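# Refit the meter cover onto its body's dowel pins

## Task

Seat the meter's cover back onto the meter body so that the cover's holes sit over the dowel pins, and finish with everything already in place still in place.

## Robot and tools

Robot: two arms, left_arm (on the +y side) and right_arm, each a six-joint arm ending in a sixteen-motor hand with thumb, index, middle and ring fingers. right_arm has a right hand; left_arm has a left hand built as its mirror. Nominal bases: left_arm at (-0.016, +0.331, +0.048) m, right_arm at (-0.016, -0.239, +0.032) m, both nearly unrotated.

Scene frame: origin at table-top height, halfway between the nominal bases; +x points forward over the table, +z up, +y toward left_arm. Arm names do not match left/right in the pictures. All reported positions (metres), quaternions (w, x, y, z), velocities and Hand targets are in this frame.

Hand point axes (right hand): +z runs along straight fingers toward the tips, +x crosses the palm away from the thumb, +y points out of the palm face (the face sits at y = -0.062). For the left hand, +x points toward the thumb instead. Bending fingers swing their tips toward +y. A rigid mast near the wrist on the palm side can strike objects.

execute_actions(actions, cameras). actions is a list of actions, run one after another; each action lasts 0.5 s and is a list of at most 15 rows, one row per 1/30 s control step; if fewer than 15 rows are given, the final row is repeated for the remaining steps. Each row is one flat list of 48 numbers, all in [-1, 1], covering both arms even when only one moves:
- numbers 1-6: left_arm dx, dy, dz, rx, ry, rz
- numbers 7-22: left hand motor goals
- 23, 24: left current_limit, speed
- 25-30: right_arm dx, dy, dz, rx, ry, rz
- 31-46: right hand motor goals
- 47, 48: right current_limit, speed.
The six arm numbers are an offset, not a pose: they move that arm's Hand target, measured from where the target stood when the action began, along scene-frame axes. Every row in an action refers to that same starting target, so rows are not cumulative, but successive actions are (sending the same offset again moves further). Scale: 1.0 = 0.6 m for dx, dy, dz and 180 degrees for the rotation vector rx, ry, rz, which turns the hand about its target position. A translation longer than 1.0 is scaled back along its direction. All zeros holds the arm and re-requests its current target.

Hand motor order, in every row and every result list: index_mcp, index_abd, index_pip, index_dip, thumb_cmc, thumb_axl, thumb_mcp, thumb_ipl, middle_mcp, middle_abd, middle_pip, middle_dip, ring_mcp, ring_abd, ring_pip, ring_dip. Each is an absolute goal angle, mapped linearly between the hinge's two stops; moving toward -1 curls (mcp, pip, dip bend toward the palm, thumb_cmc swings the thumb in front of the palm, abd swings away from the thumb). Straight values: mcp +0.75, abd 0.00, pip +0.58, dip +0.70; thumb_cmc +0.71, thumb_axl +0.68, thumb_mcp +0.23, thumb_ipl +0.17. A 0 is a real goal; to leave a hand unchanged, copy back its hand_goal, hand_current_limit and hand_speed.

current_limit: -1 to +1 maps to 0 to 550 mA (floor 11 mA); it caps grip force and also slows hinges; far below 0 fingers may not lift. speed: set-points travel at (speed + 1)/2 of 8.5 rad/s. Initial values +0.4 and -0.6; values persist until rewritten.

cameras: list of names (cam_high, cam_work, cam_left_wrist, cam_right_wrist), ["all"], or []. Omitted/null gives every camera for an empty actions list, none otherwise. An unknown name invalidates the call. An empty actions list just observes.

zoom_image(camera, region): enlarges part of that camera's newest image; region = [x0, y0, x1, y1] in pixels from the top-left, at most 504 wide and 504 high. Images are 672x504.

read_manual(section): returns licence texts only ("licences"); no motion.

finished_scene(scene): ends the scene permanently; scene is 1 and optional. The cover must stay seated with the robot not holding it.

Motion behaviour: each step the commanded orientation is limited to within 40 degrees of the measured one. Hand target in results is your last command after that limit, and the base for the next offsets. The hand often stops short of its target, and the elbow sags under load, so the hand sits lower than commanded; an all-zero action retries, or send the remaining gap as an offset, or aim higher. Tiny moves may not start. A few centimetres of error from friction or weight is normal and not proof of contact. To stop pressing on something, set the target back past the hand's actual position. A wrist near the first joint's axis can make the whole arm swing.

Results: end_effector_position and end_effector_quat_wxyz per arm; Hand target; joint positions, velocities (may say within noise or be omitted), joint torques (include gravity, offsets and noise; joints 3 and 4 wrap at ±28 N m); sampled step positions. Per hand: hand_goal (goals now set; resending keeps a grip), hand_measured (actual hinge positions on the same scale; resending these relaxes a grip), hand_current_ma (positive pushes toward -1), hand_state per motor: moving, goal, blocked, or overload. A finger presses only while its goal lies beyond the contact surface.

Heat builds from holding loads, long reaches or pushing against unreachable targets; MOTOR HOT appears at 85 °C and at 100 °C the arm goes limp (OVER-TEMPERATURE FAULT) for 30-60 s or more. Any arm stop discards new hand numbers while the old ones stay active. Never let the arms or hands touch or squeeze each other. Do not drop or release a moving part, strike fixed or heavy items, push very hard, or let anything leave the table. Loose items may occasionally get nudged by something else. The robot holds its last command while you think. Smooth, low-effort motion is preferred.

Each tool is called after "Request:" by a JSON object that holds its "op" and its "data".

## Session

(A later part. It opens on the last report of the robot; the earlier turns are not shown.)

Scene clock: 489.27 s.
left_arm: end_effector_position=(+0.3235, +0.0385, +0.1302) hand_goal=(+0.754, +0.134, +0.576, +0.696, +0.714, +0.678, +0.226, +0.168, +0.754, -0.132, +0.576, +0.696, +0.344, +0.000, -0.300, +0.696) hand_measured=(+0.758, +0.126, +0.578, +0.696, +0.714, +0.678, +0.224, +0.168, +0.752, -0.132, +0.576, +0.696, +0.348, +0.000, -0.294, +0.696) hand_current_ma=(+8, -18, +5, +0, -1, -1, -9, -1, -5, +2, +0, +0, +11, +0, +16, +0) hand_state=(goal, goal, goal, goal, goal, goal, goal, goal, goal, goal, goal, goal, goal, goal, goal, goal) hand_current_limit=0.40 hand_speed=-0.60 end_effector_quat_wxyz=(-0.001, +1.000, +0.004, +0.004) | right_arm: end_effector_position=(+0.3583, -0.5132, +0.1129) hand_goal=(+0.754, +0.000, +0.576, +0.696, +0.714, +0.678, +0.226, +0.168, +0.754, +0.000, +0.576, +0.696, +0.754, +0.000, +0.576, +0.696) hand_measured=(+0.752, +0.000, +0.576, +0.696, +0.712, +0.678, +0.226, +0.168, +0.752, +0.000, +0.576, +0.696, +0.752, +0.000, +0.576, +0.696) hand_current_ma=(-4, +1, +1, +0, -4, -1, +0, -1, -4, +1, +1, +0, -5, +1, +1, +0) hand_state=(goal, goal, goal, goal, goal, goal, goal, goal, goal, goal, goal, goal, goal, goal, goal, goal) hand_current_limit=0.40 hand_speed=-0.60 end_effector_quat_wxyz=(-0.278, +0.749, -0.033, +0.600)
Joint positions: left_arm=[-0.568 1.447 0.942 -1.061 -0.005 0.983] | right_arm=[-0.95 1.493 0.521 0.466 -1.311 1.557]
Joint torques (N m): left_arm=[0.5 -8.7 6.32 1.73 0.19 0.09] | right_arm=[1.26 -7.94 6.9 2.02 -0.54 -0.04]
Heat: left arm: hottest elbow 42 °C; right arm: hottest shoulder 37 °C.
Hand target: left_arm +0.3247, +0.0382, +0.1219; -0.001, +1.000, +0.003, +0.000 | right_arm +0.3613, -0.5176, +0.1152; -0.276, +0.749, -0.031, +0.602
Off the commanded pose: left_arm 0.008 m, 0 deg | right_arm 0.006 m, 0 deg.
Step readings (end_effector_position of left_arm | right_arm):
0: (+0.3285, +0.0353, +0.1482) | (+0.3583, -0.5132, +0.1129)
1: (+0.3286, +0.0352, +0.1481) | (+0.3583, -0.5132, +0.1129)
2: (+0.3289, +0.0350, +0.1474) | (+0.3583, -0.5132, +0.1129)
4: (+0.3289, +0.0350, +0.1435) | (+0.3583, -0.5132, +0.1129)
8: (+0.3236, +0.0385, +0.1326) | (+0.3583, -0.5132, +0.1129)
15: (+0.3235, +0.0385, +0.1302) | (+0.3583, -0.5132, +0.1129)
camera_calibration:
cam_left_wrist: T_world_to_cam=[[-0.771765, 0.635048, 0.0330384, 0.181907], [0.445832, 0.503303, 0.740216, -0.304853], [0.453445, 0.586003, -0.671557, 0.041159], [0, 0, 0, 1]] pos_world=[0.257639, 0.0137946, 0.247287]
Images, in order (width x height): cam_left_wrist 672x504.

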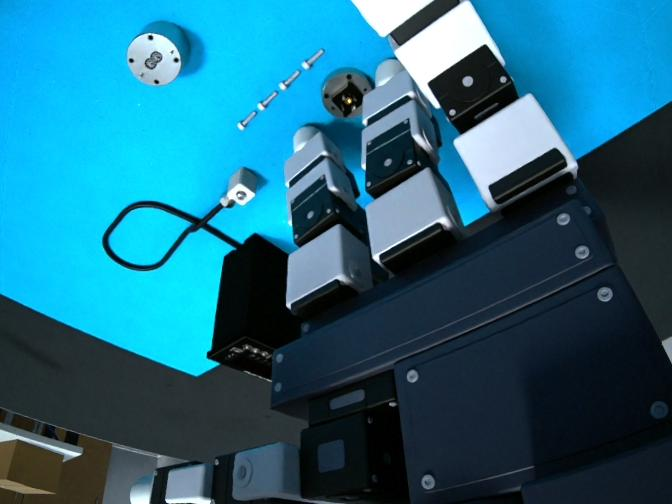

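Request:
{"op": "execute_actions", "data": {"actions": [[[0,0,0.0167,0,0,0,0.754,0.133,0.576,0.696,0.714,0.678,0.226,0.168,0.754,-0.133,0.576,0.696,0.343,0,-0.3,0.696,0.4,-0.6,0,0,0,0,0,0,0.754,0,0.576,0.696,0.714,0.678,0.226,0.168,0.754,0,0.576,0.696,0.754,0,0.576,0.696,0.4,-0.6]]], "cameras": ["cam_left_wrist"]}}

Request:
{"op": "zoom_image", "data": {"camera": "cam_left_wrist", "region": [260, 40, 430, 170]}}

Scene clock: 509.07 s.
left_arm: end_effector_position=(+0.3229, +0.0389, +0.1300) hand_goal=(+0.754, +0.134, +0.576, +0.696, +0.714, +0.678, +0.226, +0.168, +0.754, -0.132, +0.576, +0.696, +0.344, +0.000, -0.300, +0.696) hand_measured=(+0.756, +0.132, +0.578, +0.696, +0.714, +0.678, +0.224, +0.168, +0.752, -0.132, +0.576, +0.696, +0.348, +0.000, -0.294, +0.696) hand_current_ma=(+2, -3, +5, +0, -1, -1, -9, -1, -5, +2, +0, +0, +11, +0, +16, +0) hand_state=(goal, goal, goal, goal, goal, goal, goal, goal, goal, goal, goal, goal, goal, goal, goal, goal) hand_current_limit=0.40 hand_speed=-0.60 end_effector_quat_wxyz=(-0.002, +1.000, +0.004, +0.002) | right_arm: end_effector_position=(+0.3583, -0.5132, +0.1129) hand_goal=(+0.754, +0.000, +0.576, +0.696, +0.714, +0.678, +0.226, +0.168, +0.754, +0.000, +0.576, +0.696, +0.754, +0.000, +0.576, +0.696) hand_measured=(+0.752, +0.000, +0.576, +0.696, +0.712, +0.678, +0.226, +0.168, +0.752, +0.000, +0.576, +0.696, +0.752, +0.000, +0.576, +0.696) hand_current_ma=(-4, +1, +1, +0, -4, -1, +0, -1, -4, +1, +1, +0, -5, +1, +1, +0) hand_state=(goal, goal, goal, goal, goal, goal, goal, goal, goal, goal, goal, goal, goal, goal, goal, goal) hand_current_limit=0.40 hand_speed=-0.60 end_effector_quat_wxyz=(-0.278, +0.749, -0.033, +0.600)
Joint positions: left_arm=[-0.568 1.447 0.942 -1.064 -0.005 0.983] | right_arm=[-0.95 1.493 0.521 0.466 -1.311 1.557]
Joint torques (N m): left_arm=[0.32 -10.11 7.38 0.49 0.18 0.11] | right_arm=[1.08 -8.12 6.94 2.07 -0.57 -0.04]
Heat: left arm: hottest elbow 41 °C; right arm: hottest shoulder 37 °C.
Hand target: left_arm +0.3247, +0.0382, +0.1319; -0.001, +1.000, +0.003, +0.000 | right_arm +0.3613, -0.5176, +0.1152; -0.276, +0.749, -0.031, +0.602
Off the commanded pose: left_arm 0.003 m, 0 deg | right_arm 0.006 m, 0 deg.
Step readings (end_effector_position of left_arm | right_arm):
0: (+0.3235, +0.0385, +0.1302) | (+0.3583, -0.5132, +0.1129)
1: (+0.3235, +0.0385, +0.1302) | (+0.3583, -0.5132, +0.1129)
2: (+0.3235, +0.0385, +0.1302) | (+0.3583, -0.5132, +0.1129)
4: (+0.3235, +0.0385, +0.1302) | (+0.3583, -0.5132, +0.1129)
8: (+0.3232, +0.0387, +0.1301) | (+0.3583, -0.5132, +0.1129)
15: (+0.3229, +0.0389, +0.1300) | (+0.3583, -0.5132, +0.1129)
camera_calibration:
cam_left_wrist: T_world_to_cam=[[-0.77169, 0.634972, 0.0361308, 0.180762], [0.447725, 0.502023, 0.739943, -0.305151], [0.451705, 0.587183, -0.671699, 0.0415817], [0, 0, 0, 1]] pos_world=[0.257333, 0.0139982, 0.247194]
Images, in order (width x height): cam_left_wrist 672x504.

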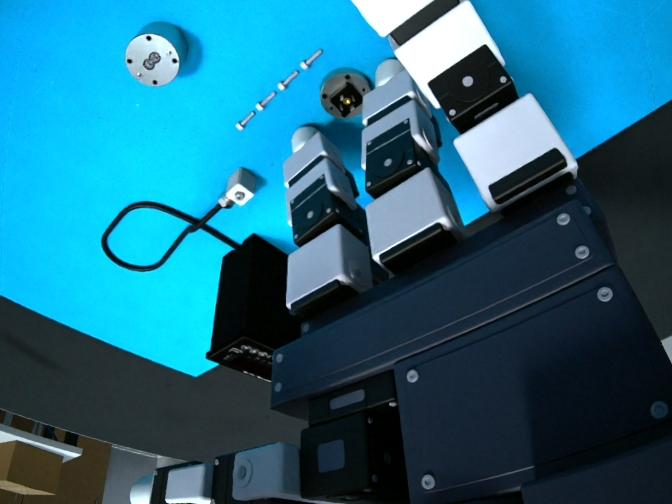

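Scaled by 2.965 from the camera's 672x504 image, which has a finer 960x720 frame.

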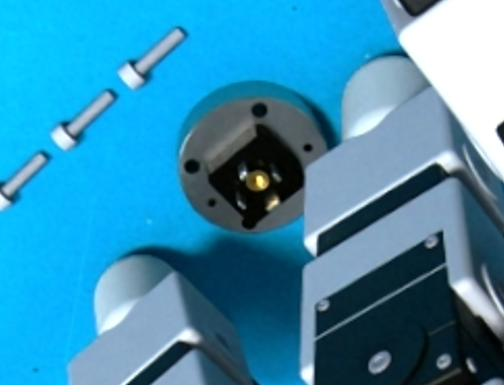

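Request:
{"op": "execute_actions", "data": {"actions": [[[-0.007,-0.0083,0.0083,0,0,0,0.754,0.133,0.576,0.696,0.714,0.678,0.226,0.168,0.754,-0.133,0.576,0.696,0.343,0,-0.3,0.696,0.4,-0.6,0,0,0,0,0,0,0.754,0,0.576,0.696,0.714,0.678,0.226,0.168,0.754,0,0.576,0.696,0.754,0,0.576,0.696,0.4,-0.6]]], "cameras": ["cam_left_wrist"]}}

Request:
{"op": "zoom_image", "data": {"camera": "cam_left_wrist", "region": [260, 40, 430, 170]}}

Scene clock: 526.50 s.
left_arm: end_effector_position=(+0.3205, +0.0396, +0.1297) hand_goal=(+0.754, +0.134, +0.576, +0.696, +0.714, +0.678, +0.226, +0.168, +0.754, -0.132, +0.576, +0.696, +0.344, +0.000, -0.300, +0.696) hand_measured=(+0.752, +0.146, +0.576, +0.696, +0.714, +0.678, +0.224, +0.168, +0.752, -0.132, +0.576, +0.696, +0.348, +0.000, -0.294, +0.696) hand_current_ma=(-7, +28, -1, +0, -1, -1, -9, -1, -5, +2, +0, +0, +11, +0, +16, +0) hand_state=(goal, goal, goal, goal, goal, goal, goal, goal, goal, goal, goal, goal, goal, goal, goal, goal) hand_current_limit=0.40 hand_speed=-0.60 end_effector_quat_wxyz=(-0.004, +1.000, +0.003, -0.001) | right_arm: end_effector_position=(+0.3583, -0.5132, +0.1129) hand_goal=(+0.754, +0.000, +0.576, +0.696, +0.714, +0.678, +0.226, +0.168, +0.754, +0.000, +0.576, +0.696, +0.754, +0.000, +0.576, +0.696) hand_measured=(+0.752, +0.000, +0.576, +0.696, +0.712, +0.678, +0.226, +0.168, +0.752, +0.000, +0.576, +0.696, +0.752, +0.000, +0.576, +0.696) hand_current_ma=(-4, +1, +1, +0, -4, -1, +0, -1, -4, +1, +1, +0, -5, +1, +1, +0) hand_state=(goal, goal, goal, goal, goal, goal, goal, goal, goal, goal, goal, goal, goal, goal, goal, goal) hand_current_limit=0.40 hand_speed=-0.60 end_effector_quat_wxyz=(-0.278, +0.749, -0.033, +0.600)
Joint positions: left_arm=[-0.57 1.446 0.942 -1.073 -0.005 0.981] | right_arm=[-0.95 1.493 0.521 0.466 -1.311 1.557]
Joint torques (N m): left_arm=[-0.56 -10.75 7.97 0.28 0.19 -0.06] | right_arm=[1.26 -7.82 6.93 2.03 -0.58 -0.05]
Heat: left arm: hottest elbow 41 °C; right arm: hottest shoulder 37 °C.
Hand target: left_arm +0.3204, +0.0332, +0.1369; -0.001, +1.000, +0.003, +0.000 | right_arm +0.3613, -0.5176, +0.1152; -0.276, +0.749, -0.031, +0.602
Off the commanded pose: left_arm 0.010 m, 0 deg | right_arm 0.006 m, 0 deg.
Step readings (end_effector_position of left_arm | right_arm):
0: (+0.3229, +0.0389, +0.1300) | (+0.3583, -0.5132, +0.1129)
1: (+0.3228, +0.0390, +0.1300) | (+0.3583, -0.5132, +0.1129)
2: (+0.3226, +0.0391, +0.1299) | (+0.3583, -0.5132, +0.1129)
4: (+0.3221, +0.0394, +0.1299) | (+0.3583, -0.5132, +0.1129)
8: (+0.3213, +0.0397, +0.1298) | (+0.3583, -0.5132, +0.1129)
15: (+0.3205, +0.0395, +0.1297) | (+0.3583, -0.5132, +0.1129)
camera_calibration:
cam_left_wrist: T_world_to_cam=[[-0.771164, 0.635056, 0.0448436, 0.177233], [0.453334, 0.498308, 0.739038, -0.305701], [0.446985, 0.590249, -0.672169, 0.0434936], [0, 0, 0, 1]] pos_world=[0.255819, 0.0141084, 0.247212]
Images, in order (width x height): cam_left_wrist 672x504.

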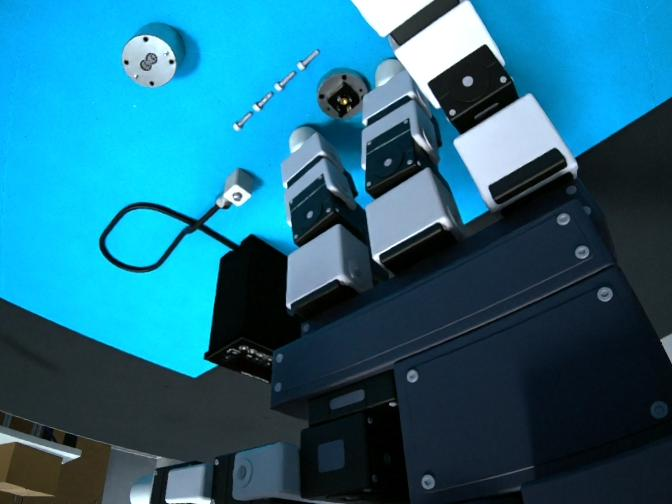

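Scaled by 2.965 from the camera's 672x504 image, which has a finer 960x720 frame.

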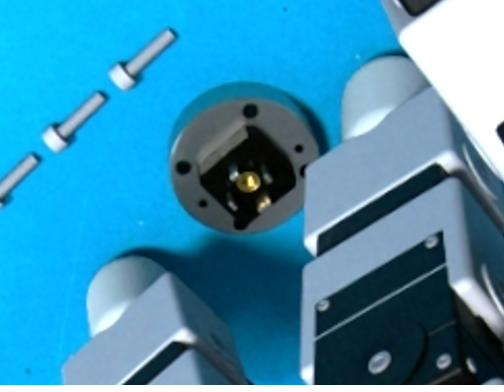

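Request:
{"op": "execute_actions", "data": {"actions": [[[0,-0.008,0.02,0,0,0,0.754,0.133,0.576,0.696,0.714,0.678,0.226,0.168,0.754,-0.133,0.576,0.696,0.343,0,-0.3,0.696,0.4,-0.6,0,0,0,0,0,0,0.754,0,0.576,0.696,0.714,0.678,0.226,0.168,0.754,0,0.576,0.696,0.754,0,0.576,0.696,0.4,-0.6]]], "cameras": ["cam_left_wrist"]}}

Request:
{"op": "zoom_image", "data": {"camera": "cam_left_wrist", "region": [260, 40, 430, 170]}}

Scene clock: 534.47 s.
left_arm: end_effector_position=(+0.3108, +0.0412, +0.1292) hand_goal=(+0.754, +0.134, +0.576, +0.696, +0.714, +0.678, +0.226, +0.168, +0.754, -0.132, +0.576, +0.696, +0.344, +0.000, -0.300, +0.696) hand_measured=(+0.750, +0.146, +0.574, +0.696, +0.714, +0.678, +0.224, +0.168, +0.752, -0.132, +0.576, +0.696, +0.348, +0.000, -0.294, +0.696) hand_current_ma=(-9, +27, -2, +0, -1, -1, -9, -1, -5, +2, +0, +0, +11, +0, +16, +0) hand_state=(goal, goal, goal, goal, goal, goal, goal, goal, goal, goal, goal, goal, goal, goal, goal, goal) hand_current_limit=0.40 hand_speed=-0.60 end_effector_quat_wxyz=(-0.014, +1.000, +0.002, -0.015) | right_arm: end_effector_position=(+0.3583, -0.5132, +0.1129) hand_goal=(+0.754, +0.000, +0.576, +0.696, +0.714, +0.678, +0.226, +0.168, +0.754, +0.000, +0.576, +0.696, +0.754, +0.000, +0.576, +0.696) hand_measured=(+0.752, +0.000, +0.576, +0.696, +0.712, +0.678, +0.226, +0.168, +0.752, +0.000, +0.576, +0.696, +0.752, +0.000, +0.576, +0.696) hand_current_ma=(-4, +1, +1, +0, -4, -1, +0, -1, -4, +1, +1, +0, -5, +1, +1, +0) hand_state=(goal, goal, goal, goal, goal, goal, goal, goal, goal, goal, goal, goal, goal, goal, goal, goal) hand_current_limit=0.40 hand_speed=-0.60 end_effector_quat_wxyz=(-0.278, +0.749, -0.033, +0.600)
Joint positions: left_arm=[-0.58 1.444 0.944 -1.112 -0.005 0.974] | right_arm=[-0.95 1.493 0.521 0.466 -1.311 1.557]
Joint torques (N m): left_arm=[-0.67 -10.75 9.68 0.34 0.21 -0.05] | right_arm=[0.91 -8 6.97 2.1 -0.55 -0.02]
Heat: left arm: hottest elbow 41 °C; right arm: hottest shoulder 37 °C.
Hand target: left_arm +0.3205, +0.0284, +0.1489; -0.001, +1.000, +0.003, +0.000 | right_arm +0.3613, -0.5176, +0.1152; -0.276, +0.749, -0.031, +0.602
Off the commanded pose: left_arm 0.025 m, 2 deg | right_arm 0.006 m, 0 deg.
Step readings (end_effector_position of left_arm | right_arm):
0: (+0.3205, +0.0396, +0.1297) | (+0.3583, -0.5132, +0.1129)
1: (+0.3204, +0.0396, +0.1297) | (+0.3583, -0.5132, +0.1129)
2: (+0.3198, +0.0397, +0.1297) | (+0.3583, -0.5132, +0.1129)
4: (+0.3175, +0.0403, +0.1298) | (+0.3583, -0.5132, +0.1129)
8: (+0.3126, +0.0408, +0.1294) | (+0.3583, -0.5132, +0.1129)
15: (+0.3109, +0.0411, +0.1292) | (+0.3583, -0.5132, +0.1129)
camera_calibration:
cam_left_wrist: T_world_to_cam=[[-0.767459, 0.636229, 0.0788614, 0.163218], [0.475768, 0.482767, 0.735242, -0.307609], [0.429711, 0.601788, -0.673201, 0.05153], [0, 0, 0, 1]] pos_world=[0.249471, 0.013649, 0.247985]
Images, in order (width x height): cam_left_wrist 672x504.

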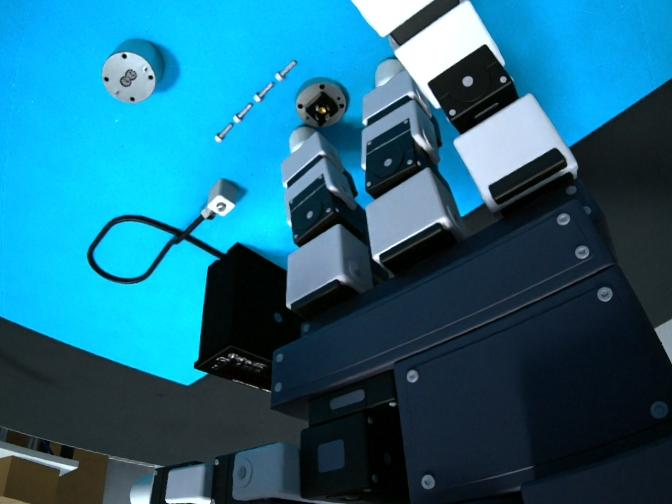

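Scaled by 2.965 from the camera's 672x504 image, which has a finer 960x720 frame.

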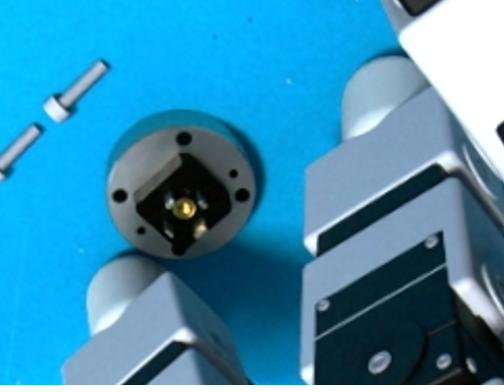

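Request:
{"op": "execute_actions", "data": {"actions": [[[0,0,0.025,0,0,0,0.754,0.133,0.576,0.696,0.714,0.678,0.226,0.168,0.754,-0.133,0.576,0.696,0.343,0,-0.3,0.696,0.4,-0.6,0,0,0,0,0,0,0.754,0,0.576,0.696,0.714,0.678,0.226,0.168,0.754,0,0.576,0.696,0.754,0,0.576,0.696,0.4,-0.6]]], "cameras": ["cam_left_wrist"]}}

Scene clock: 547.53 s.
left_arm: end_effector_position=(+0.3114, +0.0407, +0.1455) hand_goal=(+0.754, +0.134, +0.576, +0.696, +0.714, +0.678, +0.226, +0.168, +0.754, -0.132, +0.576, +0.696, +0.344, +0.000, -0.300, +0.696) hand_measured=(+0.750, +0.136, +0.574, +0.696, +0.714, +0.678, +0.224, +0.168, +0.752, -0.132, +0.576, +0.696, +0.348, +0.000, -0.294, +0.696) hand_current_ma=(-9, +5, -2, +0, -1, -1, -9, -1, -5, +2, +0, +0, +11, +0, +16, +0) hand_state=(goal, goal, goal, goal, goal, goal, goal, goal, goal, goal, goal, goal, goal, goal, goal, goal) hand_current_limit=0.40 hand_speed=-0.60 end_effector_quat_wxyz=(-0.013, +1.000, +0.002, -0.015) | right_arm: end_effector_position=(+0.3583, -0.5132, +0.1129) hand_goal=(+0.754, +0.000, +0.576, +0.696, +0.714, +0.678, +0.226, +0.168, +0.754, +0.000, +0.576, +0.696, +0.754, +0.000, +0.576, +0.696) hand_measured=(+0.752, +0.000, +0.576, +0.696, +0.712, +0.678, +0.226, +0.168, +0.752, +0.000, +0.576, +0.696, +0.752, +0.000, +0.576, +0.696) hand_current_ma=(-4, +1, +1, +0, -4, -1, +0, -1, -4, +1, +1, +0, -5, +1, +1, +0) hand_state=(goal, goal, goal, goal, goal, goal, goal, goal, goal, goal, goal, goal, goal, goal, goal, goal) hand_current_limit=0.40 hand_speed=-0.60 end_effector_quat_wxyz=(-0.278, +0.749, -0.033, +0.600)
Joint positions: left_arm=[-0.58 1.423 0.97 -1.157 -0.004 0.974] | right_arm=[-0.95 1.493 0.521 0.466 -1.311 1.557]
Joint torques (N m): left_arm=[-1.03 -10.64 9.88 0.54 0.16 -0.09] | right_arm=[1.26 -8.12 6.95 2.1 -0.56 -0.07]
Heat: left arm: hottest elbow 41 °C; right arm: hottest shoulder 37 °C.
Hand target: left_arm +0.3204, +0.0284, +0.1639; -0.001, +1.000, +0.003, +0.000 | right_arm +0.3613, -0.5176, +0.1152; -0.276, +0.749, -0.031, +0.602
Off the commanded pose: left_arm 0.024 m, 2 deg | right_arm 0.006 m, 0 deg.
Step readings (end_effector_position of left_arm | right_arm):
0: (+0.3108, +0.0412, +0.1292) | (+0.3583, -0.5132, +0.1129)
1: (+0.3108, +0.0412, +0.1295) | (+0.3583, -0.5132, +0.1129)
2: (+0.3104, +0.0414, +0.1298) | (+0.3583, -0.5132, +0.1129)
4: (+0.3095, +0.0419, +0.1322) | (+0.3583, -0.5132, +0.1129)
8: (+0.3101, +0.0416, +0.1399) | (+0.3583, -0.5132, +0.1129)
15: (+0.3116, +0.0405, +0.1455) | (+0.3583, -0.5132, +0.1129)
camera_calibration:
cam_left_wrist: T_world_to_cam=[[-0.767838, 0.636009, 0.0769239, 0.163044], [0.474703, 0.484202, 0.734987, -0.319319], [0.430212, 0.600867, -0.673704, 0.0625295], [0, 0, 0, 1]] pos_world=[0.249872, 0.0133454, 0.26428]
Images, in order (width x height): cam_left_wrist 672x504.

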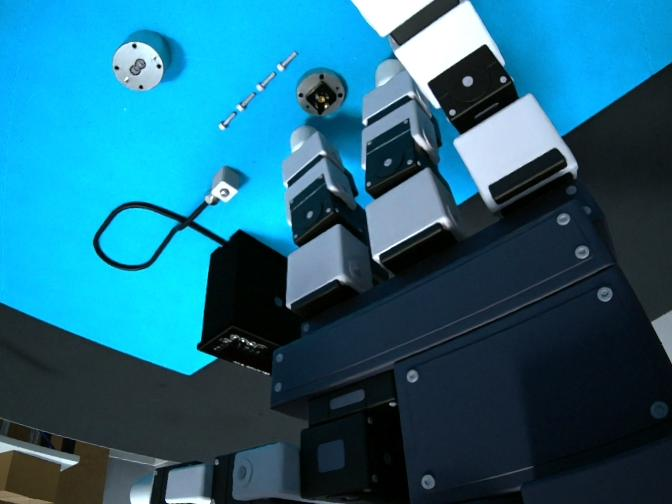

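Request:
{"op": "execute_actions", "data": {"actions": [[[0.0,0.0103,0.02,0,0,0,0.754,0.133,0.576,0.696,0.714,0.678,0.226,0.168,0.754,-0.133,0.576,0.696,0.343,0,-0.3,0.696,0.4,-0.6,0,0,0,0,0,0,0.754,0,0.576,0.696,0.714,0.678,0.226,0.168,0.754,0,0.576,0.696,0.754,0,0.576,0.696,0.4,-0.6]],[[0,0.0,-0.04,0,0,0,0.754,0.133,0.576,0.696,0.714,0.678,0.226,0.168,0.754,-0.133,0.576,0.696,0.343,0,-0.3,0.696,0.4,-0.6,0,0,0,0,0,0,0.754,0,0.576,0.696,0.714,0.678,0.226,0.168,0.754,0,0.576,0.696,0.754,0,0.576,0.696,0.4,-0.6]]], "cameras": ["cam_left_wrist","cam_work"]}}

Request:
{"op": "zoom_image", "data": {"camera": "cam_left_wrist", "region": [260, 40, 430, 170]}}

Scene clock: 565.73 s.
left_arm: end_effector_position=(+0.3186, +0.0358, +0.1584) hand_goal=(+0.754, +0.134, +0.576, +0.696, +0.714, +0.678, +0.226, +0.168, +0.754, -0.132, +0.576, +0.696, +0.344, +0.000, -0.300, +0.696) hand_measured=(+0.750, +0.136, +0.574, +0.696, +0.714, +0.678, +0.224, +0.168, +0.752, -0.132, +0.576, +0.696, +0.348, +0.000, -0.294, +0.696) hand_current_ma=(-9, +5, -2, +0, -1, -1, -9, -1, -5, +2, +0, +0, +11, +0, +16, +0) hand_state=(goal, goal, goal, goal, goal, goal, goal, goal, goal, goal, goal, goal, goal, goal, goal, goal) hand_current_limit=0.40 hand_speed=-0.60 end_effector_quat_wxyz=(+0.000, +1.000, +0.002, +0.003) | right_arm: end_effector_position=(+0.3583, -0.5132, +0.1129) hand_goal=(+0.754, +0.000, +0.576, +0.696, +0.714, +0.678, +0.226, +0.168, +0.754, +0.000, +0.576, +0.696, +0.754, +0.000, +0.576, +0.696) hand_measured=(+0.752, +0.000, +0.576, +0.696, +0.712, +0.678, +0.226, +0.168, +0.752, +0.000, +0.576, +0.696, +0.752, +0.000, +0.576, +0.696) hand_current_ma=(-4, +1, +1, +0, -4, -1, +0, -1, -4, +1, +1, +0, -5, +1, +1, +0) hand_state=(goal, goal, goal, goal, goal, goal, goal, goal, goal, goal, goal, goal, goal, goal, goal, goal) hand_current_limit=0.40 hand_speed=-0.60 end_effector_quat_wxyz=(-0.278, +0.749, -0.033, +0.600)
Joint positions: left_arm=[-0.58 1.405 0.981 -1.141 -0.004 0.974] | right_arm=[-0.95 1.493 0.521 0.466 -1.311 1.557]
Joint torques (N m): left_arm=[0.38 -9.11 6.91 1.62 0.13 0.07] | right_arm=[1.08 -7.88 6.99 2.15 -0.55 -0.07]
Heat: left arm: hottest elbow 43 °C; right arm: hottest shoulder 37 °C.
Hand target: left_arm +0.3204, +0.0346, +0.1518; -0.001, +1.000, +0.003, +0.000 | right_arm +0.3613, -0.5176, +0.1152; -0.276, +0.749, -0.031, +0.602
Off the commanded pose: left_arm 0.007 m, 0 deg | right_arm 0.006 m, 0 deg.
Step readings (end_effector_position of left_arm | right_arm):
0: (+0.3114, +0.0407, +0.1455) | (+0.3583, -0.5132, +0.1129)
1: (+0.3113, +0.0407, +0.1455) | (+0.3583, -0.5132, +0.1129)
2: (+0.3109, +0.0410, +0.1457) | (+0.3583, -0.5132, +0.1129)
4: (+0.3094, +0.0420, +0.1466) | (+0.3583, -0.5132, +0.1129)
8: (+0.3078, +0.0431, +0.1514) | (+0.3583, -0.5132, +0.1129)
15: (+0.3087, +0.0425, +0.1564) | (+0.3583, -0.5132, +0.1129)
16: (+0.3087, +0.0425, +0.1564) | (+0.3583, -0.5132, +0.1129)
17: (+0.3089, +0.0424, +0.1564) | (+0.3583, -0.5132, +0.1129)
19: (+0.3113, +0.0407, +0.1571) | (+0.3583, -0.5132, +0.1129)
23: (+0.3166, +0.0372, +0.1587) | (+0.3583, -0.5132, +0.1129)
30: (+0.3185, +0.0359, +0.1587) | (+0.3583, -0.5132, +0.1129)
camera_calibration:
cam_left_wrist: T_world_to_cam=[[-0.769827, 0.6374, 0.0329681, 0.178227], [0.447673, 0.502423, 0.739703, -0.322651], [0.454923, 0.584202, -0.672126, 0.0635237], [0, 0, 0, 1]] pos_world=[0.252748, 0.0113943, 0.275486]
Images, in order (width x height): cam_work 672x504, cam_left_wrist 672x504.

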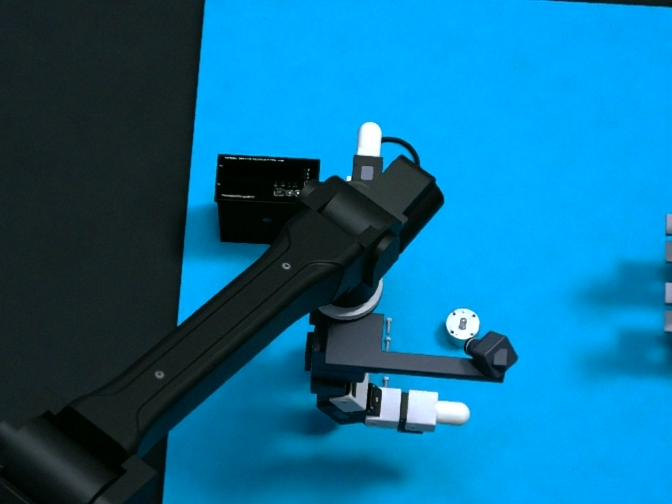

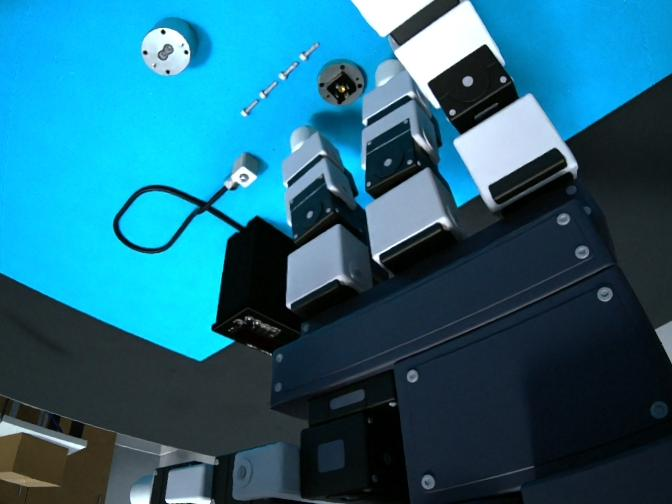

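Scaled by 2.965 from the camera's 672x504 image, which has a finer 960x720 frame.

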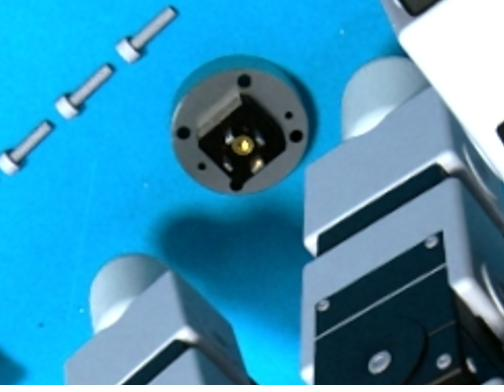

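Request:
{"op": "execute_actions", "data": {"actions": [[[0.001,-0.0035,-0.041,0,0,0,0.754,0.133,0.576,0.696,0.714,0.678,0.226,0.168,0.754,-0.133,0.576,0.696,0.343,0,-0.3,0.696,0.4,-0.6,0,0,0,0,0,0,0.754,0,0.576,0.696,0.714,0.678,0.226,0.168,0.754,0,0.576,0.696,0.754,0,0.576,0.696,0.4,-0.6]]], "cameras": ["cam_left_wrist"]}}

Request:
{"op": "zoom_image", "data": {"camera": "cam_left_wrist", "region": [260, 40, 430, 170]}}

Scene clock: 579.30 s.
left_arm: end_effector_position=(+0.3201, +0.0348, +0.1316) hand_goal=(+0.754, +0.134, +0.576, +0.696, +0.714, +0.678, +0.226, +0.168, +0.754, -0.132, +0.576, +0.696, +0.344, +0.000, -0.300, +0.696) hand_measured=(+0.750, +0.136, +0.574, +0.696, +0.714, +0.678, +0.224, +0.168, +0.752, -0.132, +0.576, +0.696, +0.348, +0.000, -0.294, +0.696) hand_current_ma=(-8, +4, -2, +0, -1, -1, -9, -1, -5, +2, +0, +0, +11, +0, +16, +0) hand_state=(goal, goal, goal, goal, goal, goal, goal, goal, goal, goal, goal, goal, goal, goal, goal, goal) hand_current_limit=0.40 hand_speed=-0.60 end_effector_quat_wxyz=(-0.002, +1.000, +0.002, +0.001) | right_arm: end_effector_position=(+0.3583, -0.5132, +0.1129) hand_goal=(+0.754, +0.000, +0.576, +0.696, +0.714, +0.678, +0.226, +0.168, +0.754, +0.000, +0.576, +0.696, +0.754, +0.000, +0.576, +0.696) hand_measured=(+0.752, +0.000, +0.576, +0.696, +0.712, +0.678, +0.226, +0.168, +0.752, +0.000, +0.576, +0.696, +0.752, +0.000, +0.576, +0.696) hand_current_ma=(-4, +1, +1, +0, -4, -1, +0, -1, -4, +1, +1, +0, -5, +1, +1, +0) hand_state=(goal, goal, goal, goal, goal, goal, goal, goal, goal, goal, goal, goal, goal, goal, goal, goal) hand_current_limit=0.40 hand_speed=-0.60 end_effector_quat_wxyz=(-0.278, +0.749, -0.033, +0.600)
Joint positions: left_arm=[-0.58 1.447 0.947 -1.071 -0.004 0.974] | right_arm=[-0.95 1.493 0.521 0.466 -1.311 1.557]
Joint torques (N m): left_arm=[0.44 -9.47 6.54 1.42 0.12 0.02] | right_arm=[0.97 -8.18 6.93 2.21 -0.56 -0.06]
Heat: left arm: hottest elbow 42 °C; right arm: hottest shoulder 37 °C.
Hand target: left_arm +0.3210, +0.0325, +0.1273; -0.001, +1.000, +0.003, +0.000 | right_arm +0.3613, -0.5176, +0.1152; -0.276, +0.749, -0.031, +0.602
Off the commanded pose: left_arm 0.005 m, 0 deg | right_arm 0.006 m, 0 deg.
Step readings (end_effector_position of left_arm | right_arm):
0: (+0.3186, +0.0358, +0.1584) | (+0.3583, -0.5132, +0.1129)
1: (+0.3188, +0.0357, +0.1585) | (+0.3583, -0.5132, +0.1129)
2: (+0.3194, +0.0353, +0.1578) | (+0.3583, -0.5132, +0.1129)
4: (+0.3212, +0.0341, +0.1540) | (+0.3583, -0.5132, +0.1129)
8: (+0.3204, +0.0346, +0.1400) | (+0.3583, -0.5132, +0.1129)
15: (+0.3198, +0.0350, +0.1315) | (+0.3583, -0.5132, +0.1129)
camera_calibration:
cam_left_wrist: T_world_to_cam=[[-0.769696, 0.637261, 0.0383012, 0.180242], [0.450945, 0.500233, 0.739199, -0.303905], [0.451903, 0.58623, -0.672397, 0.0463325], [0, 0, 0, 1]] pos_world=[0.254838, 0.0100006, 0.248897]
Images, in order (width x height): cam_left_wrist 672x504.

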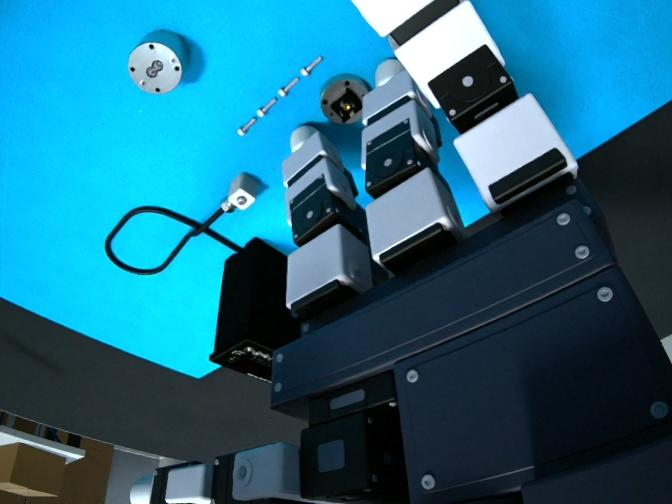

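Scaled by 2.965 from the camera's 672x504 image, which has a finer 960x720 frame.

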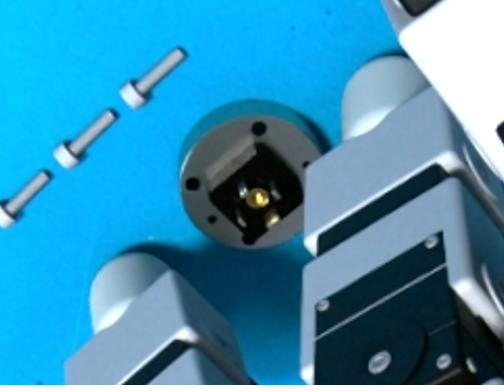

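Request:
{"op": "execute_actions", "data": {"actions": [[[0.0,0,-0.006,0,0,0,0.754,0.133,0.576,0.696,0.714,0.678,0.226,0.168,0.754,-0.133,0.576,0.696,0.343,0,-0.3,0.696,0.0,-0.92,0,0,0,0,0,0,0.754,0,0.576,0.696,0.714,0.678,0.226,0.168,0.754,0,0.576,0.696,0.754,0,0.576,0.696,0.4,-0.6]],[[0.0,0,0,0,0,0,0.754,-0.05,0.576,0.696,0.714,0.678,0.226,0.168,0.754,0.05,0.576,0.696,0.343,0,-0.3,0.696,0.0,-0.92,0,0,0,0,0,0,0.754,0,0.576,0.696,0.714,0.678,0.226,0.168,0.754,0,0.576,0.696,0.754,0,0.576,0.696,0.4,-0.6]]], "cameras": ["cam_left_wrist"]}}

Request:
{"op": "zoom_image", "data": {"camera": "cam_left_wrist", "region": [260, 40, 430, 170]}}

Scene clock: 597.60 s.
left_arm: end_effector_position=(+0.3217, +0.0337, +0.1317) hand_goal=(+0.754, -0.050, +0.576, +0.696, +0.714, +0.678, +0.226, +0.168, +0.754, +0.050, +0.576, +0.696, +0.344, +0.000, -0.300, +0.696) hand_measured=(+0.750, +0.024, +0.574, +0.696, +0.714, +0.678, +0.224, +0.168, +0.752, -0.030, +0.576, +0.696, +0.348, +0.000, -0.294, +0.696) hand_current_ma=(-8, +247, -2, +0, -1, -1, -9, -1, -5, -270, +0, +0, +11, +0, +16, +0) hand_state=(goal, blocked, goal, goal, goal, goal, goal, goal, goal, blocked, goal, goal, goal, goal, goal, goal) hand_current_limit=0.00 hand_speed=-0.92 end_effector_quat_wxyz=(+0.001, +1.000, +0.002, +0.005) | right_arm: end_effector_position=(+0.3583, -0.5132, +0.1129) hand_goal=(+0.754, +0.000, +0.576, +0.696, +0.714, +0.678, +0.226, +0.168, +0.754, +0.000, +0.576, +0.696, +0.754, +0.000, +0.576, +0.696) hand_measured=(+0.752, +0.000, +0.576, +0.696, +0.712, +0.678, +0.226, +0.168, +0.752, +0.000, +0.576, +0.696, +0.752, +0.000, +0.576, +0.696) hand_current_ma=(-4, +1, +1, +0, -4, -1, +0, -1, -4, +1, +1, +0, -5, +1, +1, +0) hand_state=(goal, goal, goal, goal, goal, goal, goal, goal, goal, goal, goal, goal, goal, goal, goal, goal) hand_current_limit=0.40 hand_speed=-0.60 end_effector_quat_wxyz=(-0.278, +0.749, -0.033, +0.600)
Joint positions: left_arm=[-0.58 1.447 0.945 -1.061 -0.004 0.974] | right_arm=[-0.95 1.493 0.521 0.466 -1.311 1.557]
Joint torques (N m): left_arm=[0.15 -8.88 6.31 1.37 0.13 0.03] | right_arm=[1.2 -8 6.9 2.1 -0.56 -0.08]
Heat: left arm: hottest elbow 42 °C; right arm: hottest shoulder 37 °C.
Hand target: left_arm +0.3211, +0.0324, +0.1238; -0.001, +1.000, +0.003, +0.000 | right_arm +0.3613, -0.5176, +0.1152; -0.276, +0.749, -0.031, +0.602
Off the commanded pose: left_arm 0.008 m, 1 deg | right_arm 0.006 m, 0 deg.
Step readings (end_effector_position of left_arm | right_arm):
0: (+0.3201, +0.0348, +0.1316) | (+0.3583, -0.5132, +0.1129)
1: (+0.3201, +0.0348, +0.1316) | (+0.3583, -0.5132, +0.1129)
2: (+0.3203, +0.0347, +0.1316) | (+0.3583, -0.5132, +0.1129)
4: (+0.3210, +0.0342, +0.1318) | (+0.3583, -0.5132, +0.1129)
8: (+0.3219, +0.0336, +0.1322) | (+0.3583, -0.5132, +0.1129)
15: (+0.3223, +0.0334, +0.1323) | (+0.3583, -0.5132, +0.1129)
16: (+0.3223, +0.0334, +0.1323) | (+0.3583, -0.5132, +0.1129)
17: (+0.3223, +0.0334, +0.1323) | (+0.3583, -0.5132, +0.1129)
19: (+0.3223, +0.0334, +0.1323) | (+0.3583, -0.5132, +0.1129)
23: (+0.3223, +0.0334, +0.1323) | (+0.3583, -0.5132, +0.1129)
30: (+0.3217, +0.0337, +0.1317) | (+0.3583, -0.5132, +0.1129)
camera_calibration:
cam_left_wrist: T_world_to_cam=[[-0.769946, 0.637427, 0.0295024, 0.183377], [0.445709, 0.504133, 0.739726, -0.302639], [0.456648, 0.582698, -0.672262, 0.0449491], [0, 0, 0, 1]] pos_world=[0.255553, 0.00948944, 0.248677]
Images, in order (width x height): cam_left_wrist 672x504.

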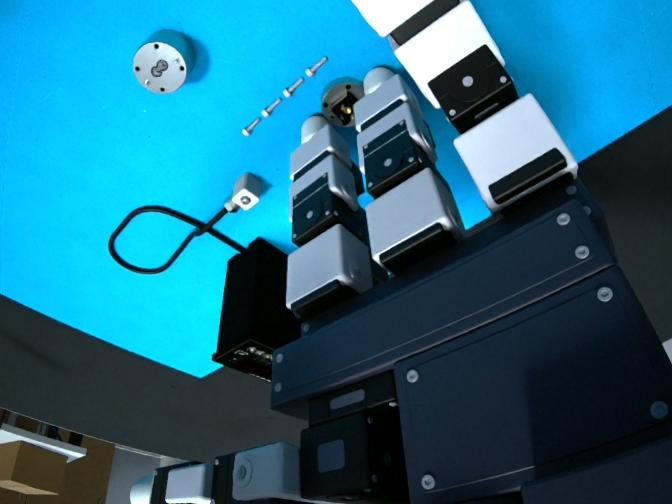

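Scaled by 2.965 from the camera's 672x504 image, which has a finer 960x720 frame.

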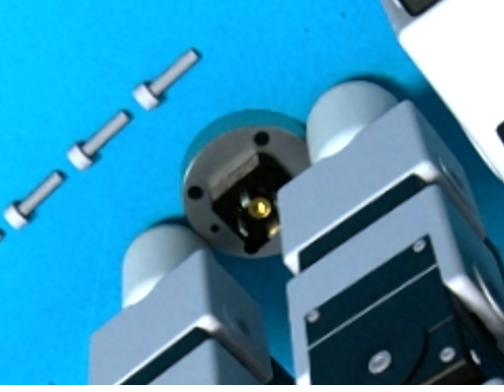

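Request:
{"op": "execute_actions", "data": {"actions": [[[0.0,0,0.085,0,0,0,0.754,-0.08,0.576,0.696,0.714,0.678,0.226,0.168,0.754,0.08,0.576,0.696,0.343,0,-0.3,0.696,0.1,-0.92,0,0,0,0,0,0,0.754,0,0.576,0.696,0.714,0.678,0.226,0.168,0.754,0,0.576,0.696,0.754,0,0.576,0.696,0.4,-0.6]]], "cameras": ["cam_left_wrist"]}}

Request:
{"op": "zoom_image", "data": {"camera": "cam_left_wrist", "region": [260, 40, 430, 170]}}

Scene clock: 623.37 s.
left_arm: end_effector_position=(+0.3096, +0.0417, +0.1556) hand_goal=(+0.754, -0.080, +0.576, +0.696, +0.714, +0.678, +0.226, +0.168, +0.754, +0.080, +0.576, +0.696, +0.344, +0.000, -0.300, +0.696) hand_measured=(+0.750, -0.008, +0.574, +0.696, +0.714, +0.678, +0.224, +0.168, +0.752, +0.018, +0.576, +0.696, +0.348, +0.000, -0.294, +0.696) hand_current_ma=(-8, +238, -3, +0, -1, -1, -9, -1, -5, -195, +0, +0, +11, +0, +16, +0) hand_state=(goal, blocked, goal, goal, goal, goal, goal, goal, goal, blocked, goal, goal, goal, goal, goal, goal) hand_current_limit=0.10 hand_speed=-0.92 end_effector_quat_wxyz=(-0.013, +1.000, +0.002, -0.016) | right_arm: end_effector_position=(+0.3583, -0.5132, +0.1129) hand_goal=(+0.754, +0.000, +0.576, +0.696, +0.714, +0.678, +0.226, +0.168, +0.754, +0.000, +0.576, +0.696, +0.754, +0.000, +0.576, +0.696) hand_measured=(+0.752, +0.000, +0.576, +0.696, +0.712, +0.678, +0.226, +0.168, +0.752, +0.000, +0.576, +0.696, +0.752, +0.000, +0.576, +0.696) hand_current_ma=(-4, +1, +1, +0, -4, -1, +0, -1, -4, +1, +1, +0, -5, +1, +1, +0) hand_state=(goal, goal, goal, goal, goal, goal, goal, goal, goal, goal, goal, goal, goal, goal, goal, goal) hand_current_limit=0.40 hand_speed=-0.60 end_effector_quat_wxyz=(-0.278, +0.749, -0.033, +0.600)
Joint positions: left_arm=[-0.58 1.406 0.982 -1.187 -0.003 0.974] | right_arm=[-0.95 1.493 0.521 0.466 -1.311 1.557]
Joint torques (N m): left_arm=[0.03 -10.29 10.02 0.36 0.12 0.05] | right_arm=[0.73 -7.94 6.98 2.09 -0.55 -0.05]
Heat: left arm: hottest elbow 41 °C; right arm: hottest shoulder 37 °C.
Hand target: left_arm +0.3211, +0.0324, +0.1748; -0.001, +1.000, +0.003, +0.000 | right_arm +0.3613, -0.5176, +0.1152; -0.276, +0.749, -0.031, +0.602
Off the commanded pose: left_arm 0.024 m, 2 deg | right_arm 0.006 m, 0 deg.
Step readings (end_effector_position of left_arm | right_arm):
0: (+0.3217, +0.0337, +0.1317) | (+0.3583, -0.5132, +0.1129)
1: (+0.3216, +0.0337, +0.1317) | (+0.3583, -0.5132, +0.1129)
2: (+0.3201, +0.0346, +0.1312) | (+0.3583, -0.5132, +0.1129)
4: (+0.3151, +0.0380, +0.1317) | (+0.3583, -0.5132, +0.1129)
8: (+0.3077, +0.0429, +0.1413) | (+0.3583, -0.5132, +0.1129)
15: (+0.3103, +0.0412, +0.1557) | (+0.3583, -0.5132, +0.1129)
camera_calibration:
cam_left_wrist: T_world_to_cam=[[-0.767742, 0.636001, 0.0779486, 0.16008], [0.475861, 0.484463, 0.734066, -0.32665], [0.429103, 0.600665, -0.67459, 0.0700793], [0, 0, 0, 1]] pos_world=[0.248268, 0.0143447, 0.274579]
Images, in order (width x height): cam_left_wrist 672x504.

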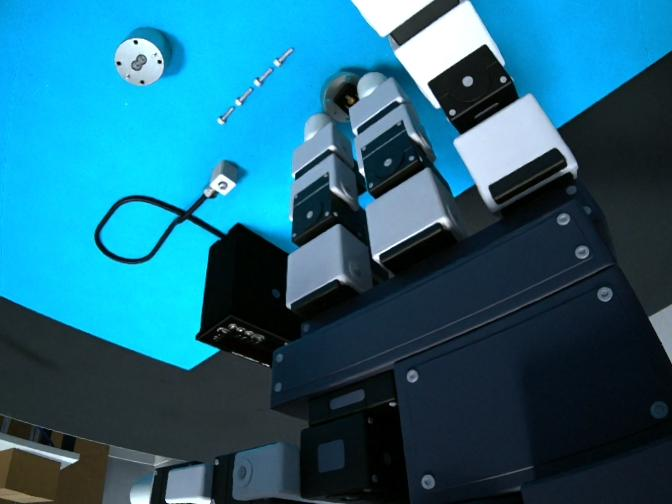

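Scaled by 2.965 from the camera's 672x504 image, which has a finer 960x720 frame.

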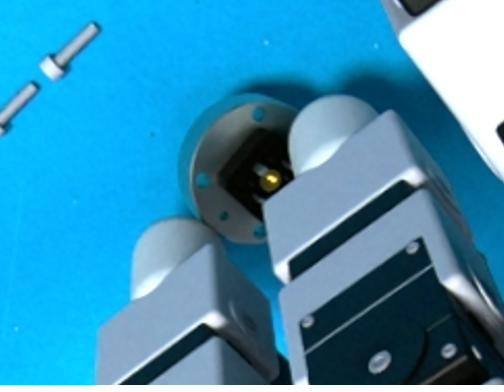

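Request:
{"op": "execute_actions", "data": {"actions": [[[0.0,0,-0.05,0,0,0,0.754,-0.08,0.576,0.696,0.714,0.678,0.226,0.168,0.754,0.08,0.576,0.696,0.343,0,-0.3,0.696,0.1,-0.92,0,0,0,0,0,0,0.754,0,0.576,0.696,0.714,0.678,0.226,0.168,0.754,0,0.576,0.696,0.754,0,0.576,0.696,0.4,-0.6]],[[0.0,0,-0.02,0,0,0,0.754,-0.08,0.576,0.696,0.714,0.678,0.226,0.168,0.754,0.08,0.576,0.696,0.343,0,-0.3,0.696,0.1,-0.92,0,0,0,0,0,0,0.754,0,0.576,0.696,0.714,0.678,0.226,0.168,0.754,0,0.576,0.696,0.754,0,0.576,0.696,0.4,-0.6]]], "cameras": ["cam_left_wrist"]}}

Request:
{"op": "zoom_image", "data": {"camera": "cam_left_wrist", "region": [260, 40, 430, 170]}}

Scene clock: 639.07 s.
left_arm: end_effector_position=(+0.3207, +0.0341, +0.1405) hand_goal=(+0.754, -0.080, +0.576, +0.696, +0.714, +0.678, +0.226, +0.168, +0.754, +0.080, +0.576, +0.696, +0.344, +0.000, -0.300, +0.696) hand_measured=(+0.750, -0.008, +0.574, +0.696, +0.714, +0.678, +0.224, +0.168, +0.754, +0.018, +0.576, +0.696, +0.348, +0.000, -0.294, +0.696) hand_current_ma=(-7, +238, -3, +0, -1, -1, -9, -1, -1, -194, +0, +0, +11, +0, +16, +0) hand_state=(goal, blocked, goal, goal, goal, goal, goal, goal, goal, blocked, goal, goal, goal, goal, goal, goal) hand_current_limit=0.10 hand_speed=-0.92 end_effector_quat_wxyz=(+0.000, +1.000, +0.002, +0.003) | right_arm: end_effector_position=(+0.3583, -0.5132, +0.1129) hand_goal=(+0.754, +0.000, +0.576, +0.696, +0.714, +0.678, +0.226, +0.168, +0.754, +0.000, +0.576, +0.696, +0.754, +0.000, +0.576, +0.696) hand_measured=(+0.752, +0.000, +0.576, +0.696, +0.712, +0.678, +0.226, +0.168, +0.752, +0.000, +0.576, +0.696, +0.752, +0.000, +0.576, +0.696) hand_current_ma=(-4, +1, +1, +0, -4, -1, +0, -1, -4, +1, +1, +0, -5, +1, +1, +0) hand_state=(goal, goal, goal, goal, goal, goal, goal, goal, goal, goal, goal, goal, goal, goal, goal, goal) hand_current_limit=0.40 hand_speed=-0.60 end_effector_quat_wxyz=(-0.278, +0.749, -0.033, +0.600)
Joint positions: left_arm=[-0.58 1.434 0.959 -1.09 -0.003 0.974] | right_arm=[-0.95 1.493 0.521 0.466 -1.311 1.557]
Joint torques (N m): left_arm=[0.21 -8.7 6.48 1.63 0.11 0.02] | right_arm=[1.14 -8.41 6.86 2.1 -0.59 -0.05]
Heat: left arm: hottest elbow 41 °C; right arm: hottest shoulder 37 °C.
Hand target: left_arm +0.3210, +0.0325, +0.1327; -0.001, +1.000, +0.003, +0.000 | right_arm +0.3613, -0.5176, +0.1152; -0.276, +0.749, -0.031, +0.602
Off the commanded pose: left_arm 0.008 m, 0 deg | right_arm 0.006 m, 0 deg.
Step readings (end_effector_position of left_arm | right_arm):
0: (+0.3096, +0.0417, +0.1556) | (+0.3583, -0.5132, +0.1129)
1: (+0.3096, +0.0417, +0.1556) | (+0.3583, -0.5132, +0.1129)
2: (+0.3100, +0.0414, +0.1558) | (+0.3583, -0.5132, +0.1129)
4: (+0.3134, +0.0391, +0.1566) | (+0.3583, -0.5132, +0.1129)
8: (+0.3204, +0.0344, +0.1566) | (+0.3583, -0.5132, +0.1129)
15: (+0.3200, +0.0346, +0.1504) | (+0.3583, -0.5132, +0.1129)
16: (+0.3199, +0.0347, +0.1500) | (+0.3583, -0.5132, +0.1129)
17: (+0.3201, +0.0346, +0.1495) | (+0.3583, -0.5132, +0.1129)
19: (+0.3208, +0.0341, +0.1476) | (+0.3583, -0.5132, +0.1129)
23: (+0.3204, +0.0344, +0.1412) | (+0.3583, -0.5132, +0.1129)
30: (+0.3207, +0.0341, +0.1405) | (+0.3583, -0.5132, +0.1129)
camera_calibration:
cam_left_wrist: T_world_to_cam=[[-0.769766, 0.637482, 0.0328304, 0.18155], [0.448192, 0.503143, 0.738899, -0.309519], [0.454516, 0.583493, -0.673016, 0.0517662], [0, 0, 0, 1]] pos_world=[0.254946, 0.00979217, 0.257583]
Images, in order (width x height): cam_left_wrist 672x504.

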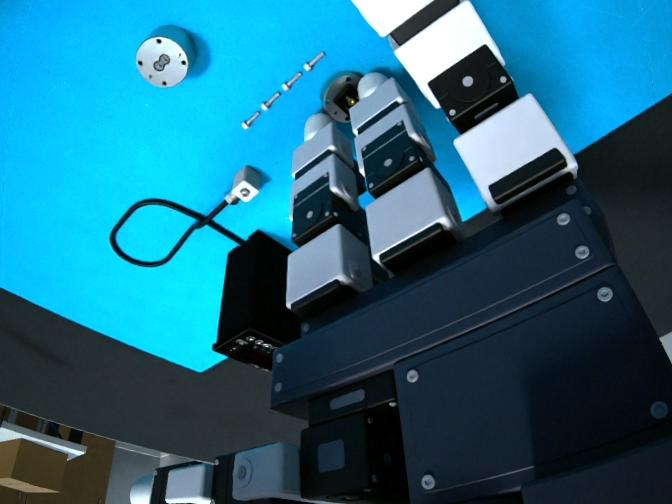

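Scaled by 2.965 from the camera's 672x504 image, which has a finer 960x720 frame.

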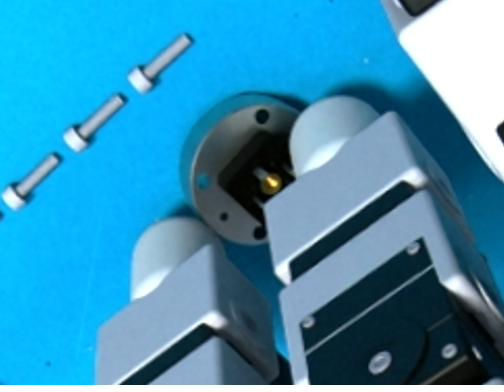

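Request:
{"op": "execute_actions", "data": {"actions": [[[0.0,0,-0.0133,0,0,0,0.754,-0.08,0.576,0.696,0.714,0.678,0.226,0.168,0.754,0.08,0.576,0.696,0.343,0,-0.3,0.696,0.1,-0.92,0,0,0,0,0,0,0.754,0,0.576,0.696,0.714,0.678,0.226,0.168,0.754,0,0.576,0.696,0.754,0,0.576,0.696,0.4,-0.6]],[[0.0,0,0,0,0,0,0.754,0.133,0.576,0.696,0.714,0.678,0.226,0.168,0.754,-0.133,0.576,0.696,0.343,0,-0.3,0.696,0.1,-0.92,0,0,0,0,0,0,0.754,0,0.576,0.696,0.714,0.678,0.226,0.168,0.754,0,0.576,0.696,0.754,0,0.576,0.696,0.4,-0.6]]], "cameras": ["cam_left_wrist"]}}

Request:
{"op": "zoom_image", "data": {"camera": "cam_left_wrist", "region": [260, 40, 430, 170]}}

Scene clock: 648.07 s.
left_arm: end_effector_position=(+0.3210, +0.0340, +0.1314) hand_goal=(+0.754, +0.134, +0.576, +0.696, +0.714, +0.678, +0.226, +0.168, +0.754, -0.132, +0.576, +0.696, +0.344, +0.000, -0.300, +0.696) hand_measured=(+0.752, +0.130, +0.574, +0.696, +0.714, +0.678, +0.224, +0.168, +0.754, -0.128, +0.578, +0.696, +0.348, +0.000, -0.294, +0.696) hand_current_ma=(-4, -9, -3, +0, -1, -1, -9, -1, +2, +9, +5, +1, +11, +0, +16, +0) hand_state=(goal, goal, goal, goal, goal, goal, goal, goal, goal, goal, goal, goal, goal, goal, goal, goal) hand_current_limit=0.10 hand_speed=-0.92 end_effector_quat_wxyz=(+0.000, +1.000, +0.002, +0.003) | right_arm: end_effector_position=(+0.3583, -0.5132, +0.1129) hand_goal=(+0.754, +0.000, +0.576, +0.696, +0.714, +0.678, +0.226, +0.168, +0.754, +0.000, +0.576, +0.696, +0.754, +0.000, +0.576, +0.696) hand_measured=(+0.752, +0.000, +0.576, +0.696, +0.712, +0.678, +0.226, +0.168, +0.752, +0.000, +0.576, +0.696, +0.752, +0.000, +0.576, +0.696) hand_current_ma=(-4, +1, +1, +0, -4, -1, +0, -1, -4, +1, +1, +0, -5, +1, +1, +0) hand_state=(goal, goal, goal, goal, goal, goal, goal, goal, goal, goal, goal, goal, goal, goal, goal, goal) hand_current_limit=0.40 hand_speed=-0.60 end_effector_quat_wxyz=(-0.278, +0.749, -0.033, +0.600)
Joint positions: left_arm=[-0.58 1.447 0.945 -1.063 -0.003 0.974] | right_arm=[-0.95 1.493 0.521 0.466 -1.311 1.557]
Joint torques (N m): left_arm=[0.15 -9.11 6.42 1.46 0.1 0.02] | right_arm=[0.5 -8.12 6.97 2.07 -0.57 -0.05]
Heat: left arm: hottest elbow 41 °C; right arm: hottest shoulder 37 °C.
Hand target: left_arm +0.3210, +0.0325, +0.1247; -0.001, +1.000, +0.003, +0.000 | right_arm +0.3613, -0.5176, +0.1152; -0.276, +0.749, -0.031, +0.602
Off the commanded pose: left_arm 0.007 m, 0 deg | right_arm 0.006 m, 0 deg.
Step readings (end_effector_position of left_arm | right_arm):
0: (+0.3207, +0.0341, +0.1405) | (+0.3583, -0.5132, +0.1129)
1: (+0.3208, +0.0341, +0.1405) | (+0.3583, -0.5132, +0.1129)
2: (+0.3210, +0.0340, +0.1404) | (+0.3583, -0.5132, +0.1129)
4: (+0.3214, +0.0337, +0.1397) | (+0.3583, -0.5132, +0.1129)
8: (+0.3221, +0.0332, +0.1390) | (+0.3583, -0.5132, +0.1129)
15: (+0.3221, +0.0332, +0.1390) | (+0.3583, -0.5132, +0.1129)
16: (+0.3221, +0.0332, +0.1390) | (+0.3583, -0.5132, +0.1129)
17: (+0.3221, +0.0332, +0.1390) | (+0.3583, -0.5132, +0.1129)
19: (+0.3222, +0.0331, +0.1390) | (+0.3583, -0.5132, +0.1129)
23: (+0.3230, +0.0326, +0.1393) | (+0.3583, -0.5132, +0.1129)
30: (+0.3232, +0.0325, +0.1375) | (+0.3583, -0.5132, +0.1129)
camera_calibration:
cam_left_wrist: T_world_to_cam=[[-0.769795, 0.637485, 0.0320682, 0.182265], [0.447704, 0.503452, 0.738984, -0.302733], [0.454946, 0.583223, -0.672959, 0.0454869], [0, 0, 0, 1]] pos_world=[0.255148, 0.0096913, 0.248481]
Images, in order (width x height): cam_left_wrist 672x504.

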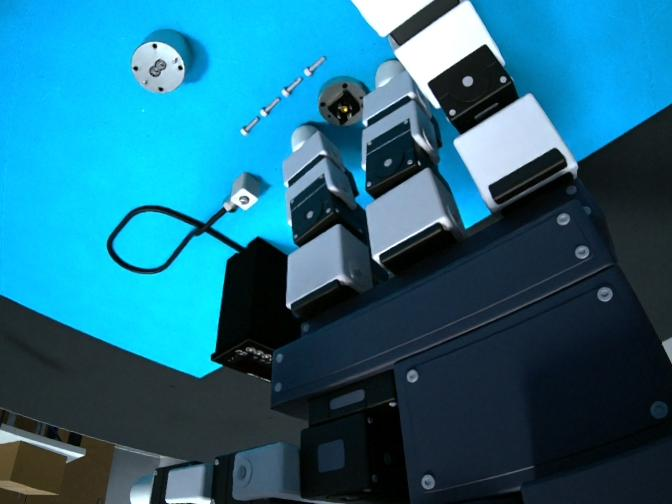

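Scaled by 2.965 from the camera's 672x504 image, which has a finer 960x720 frame.

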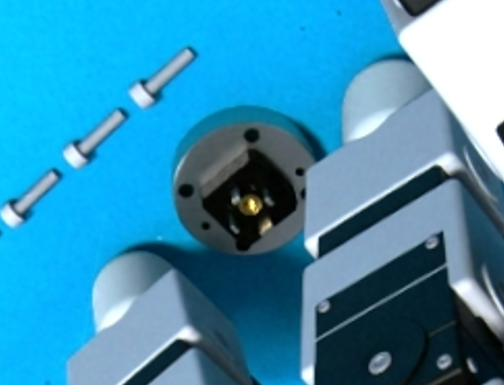

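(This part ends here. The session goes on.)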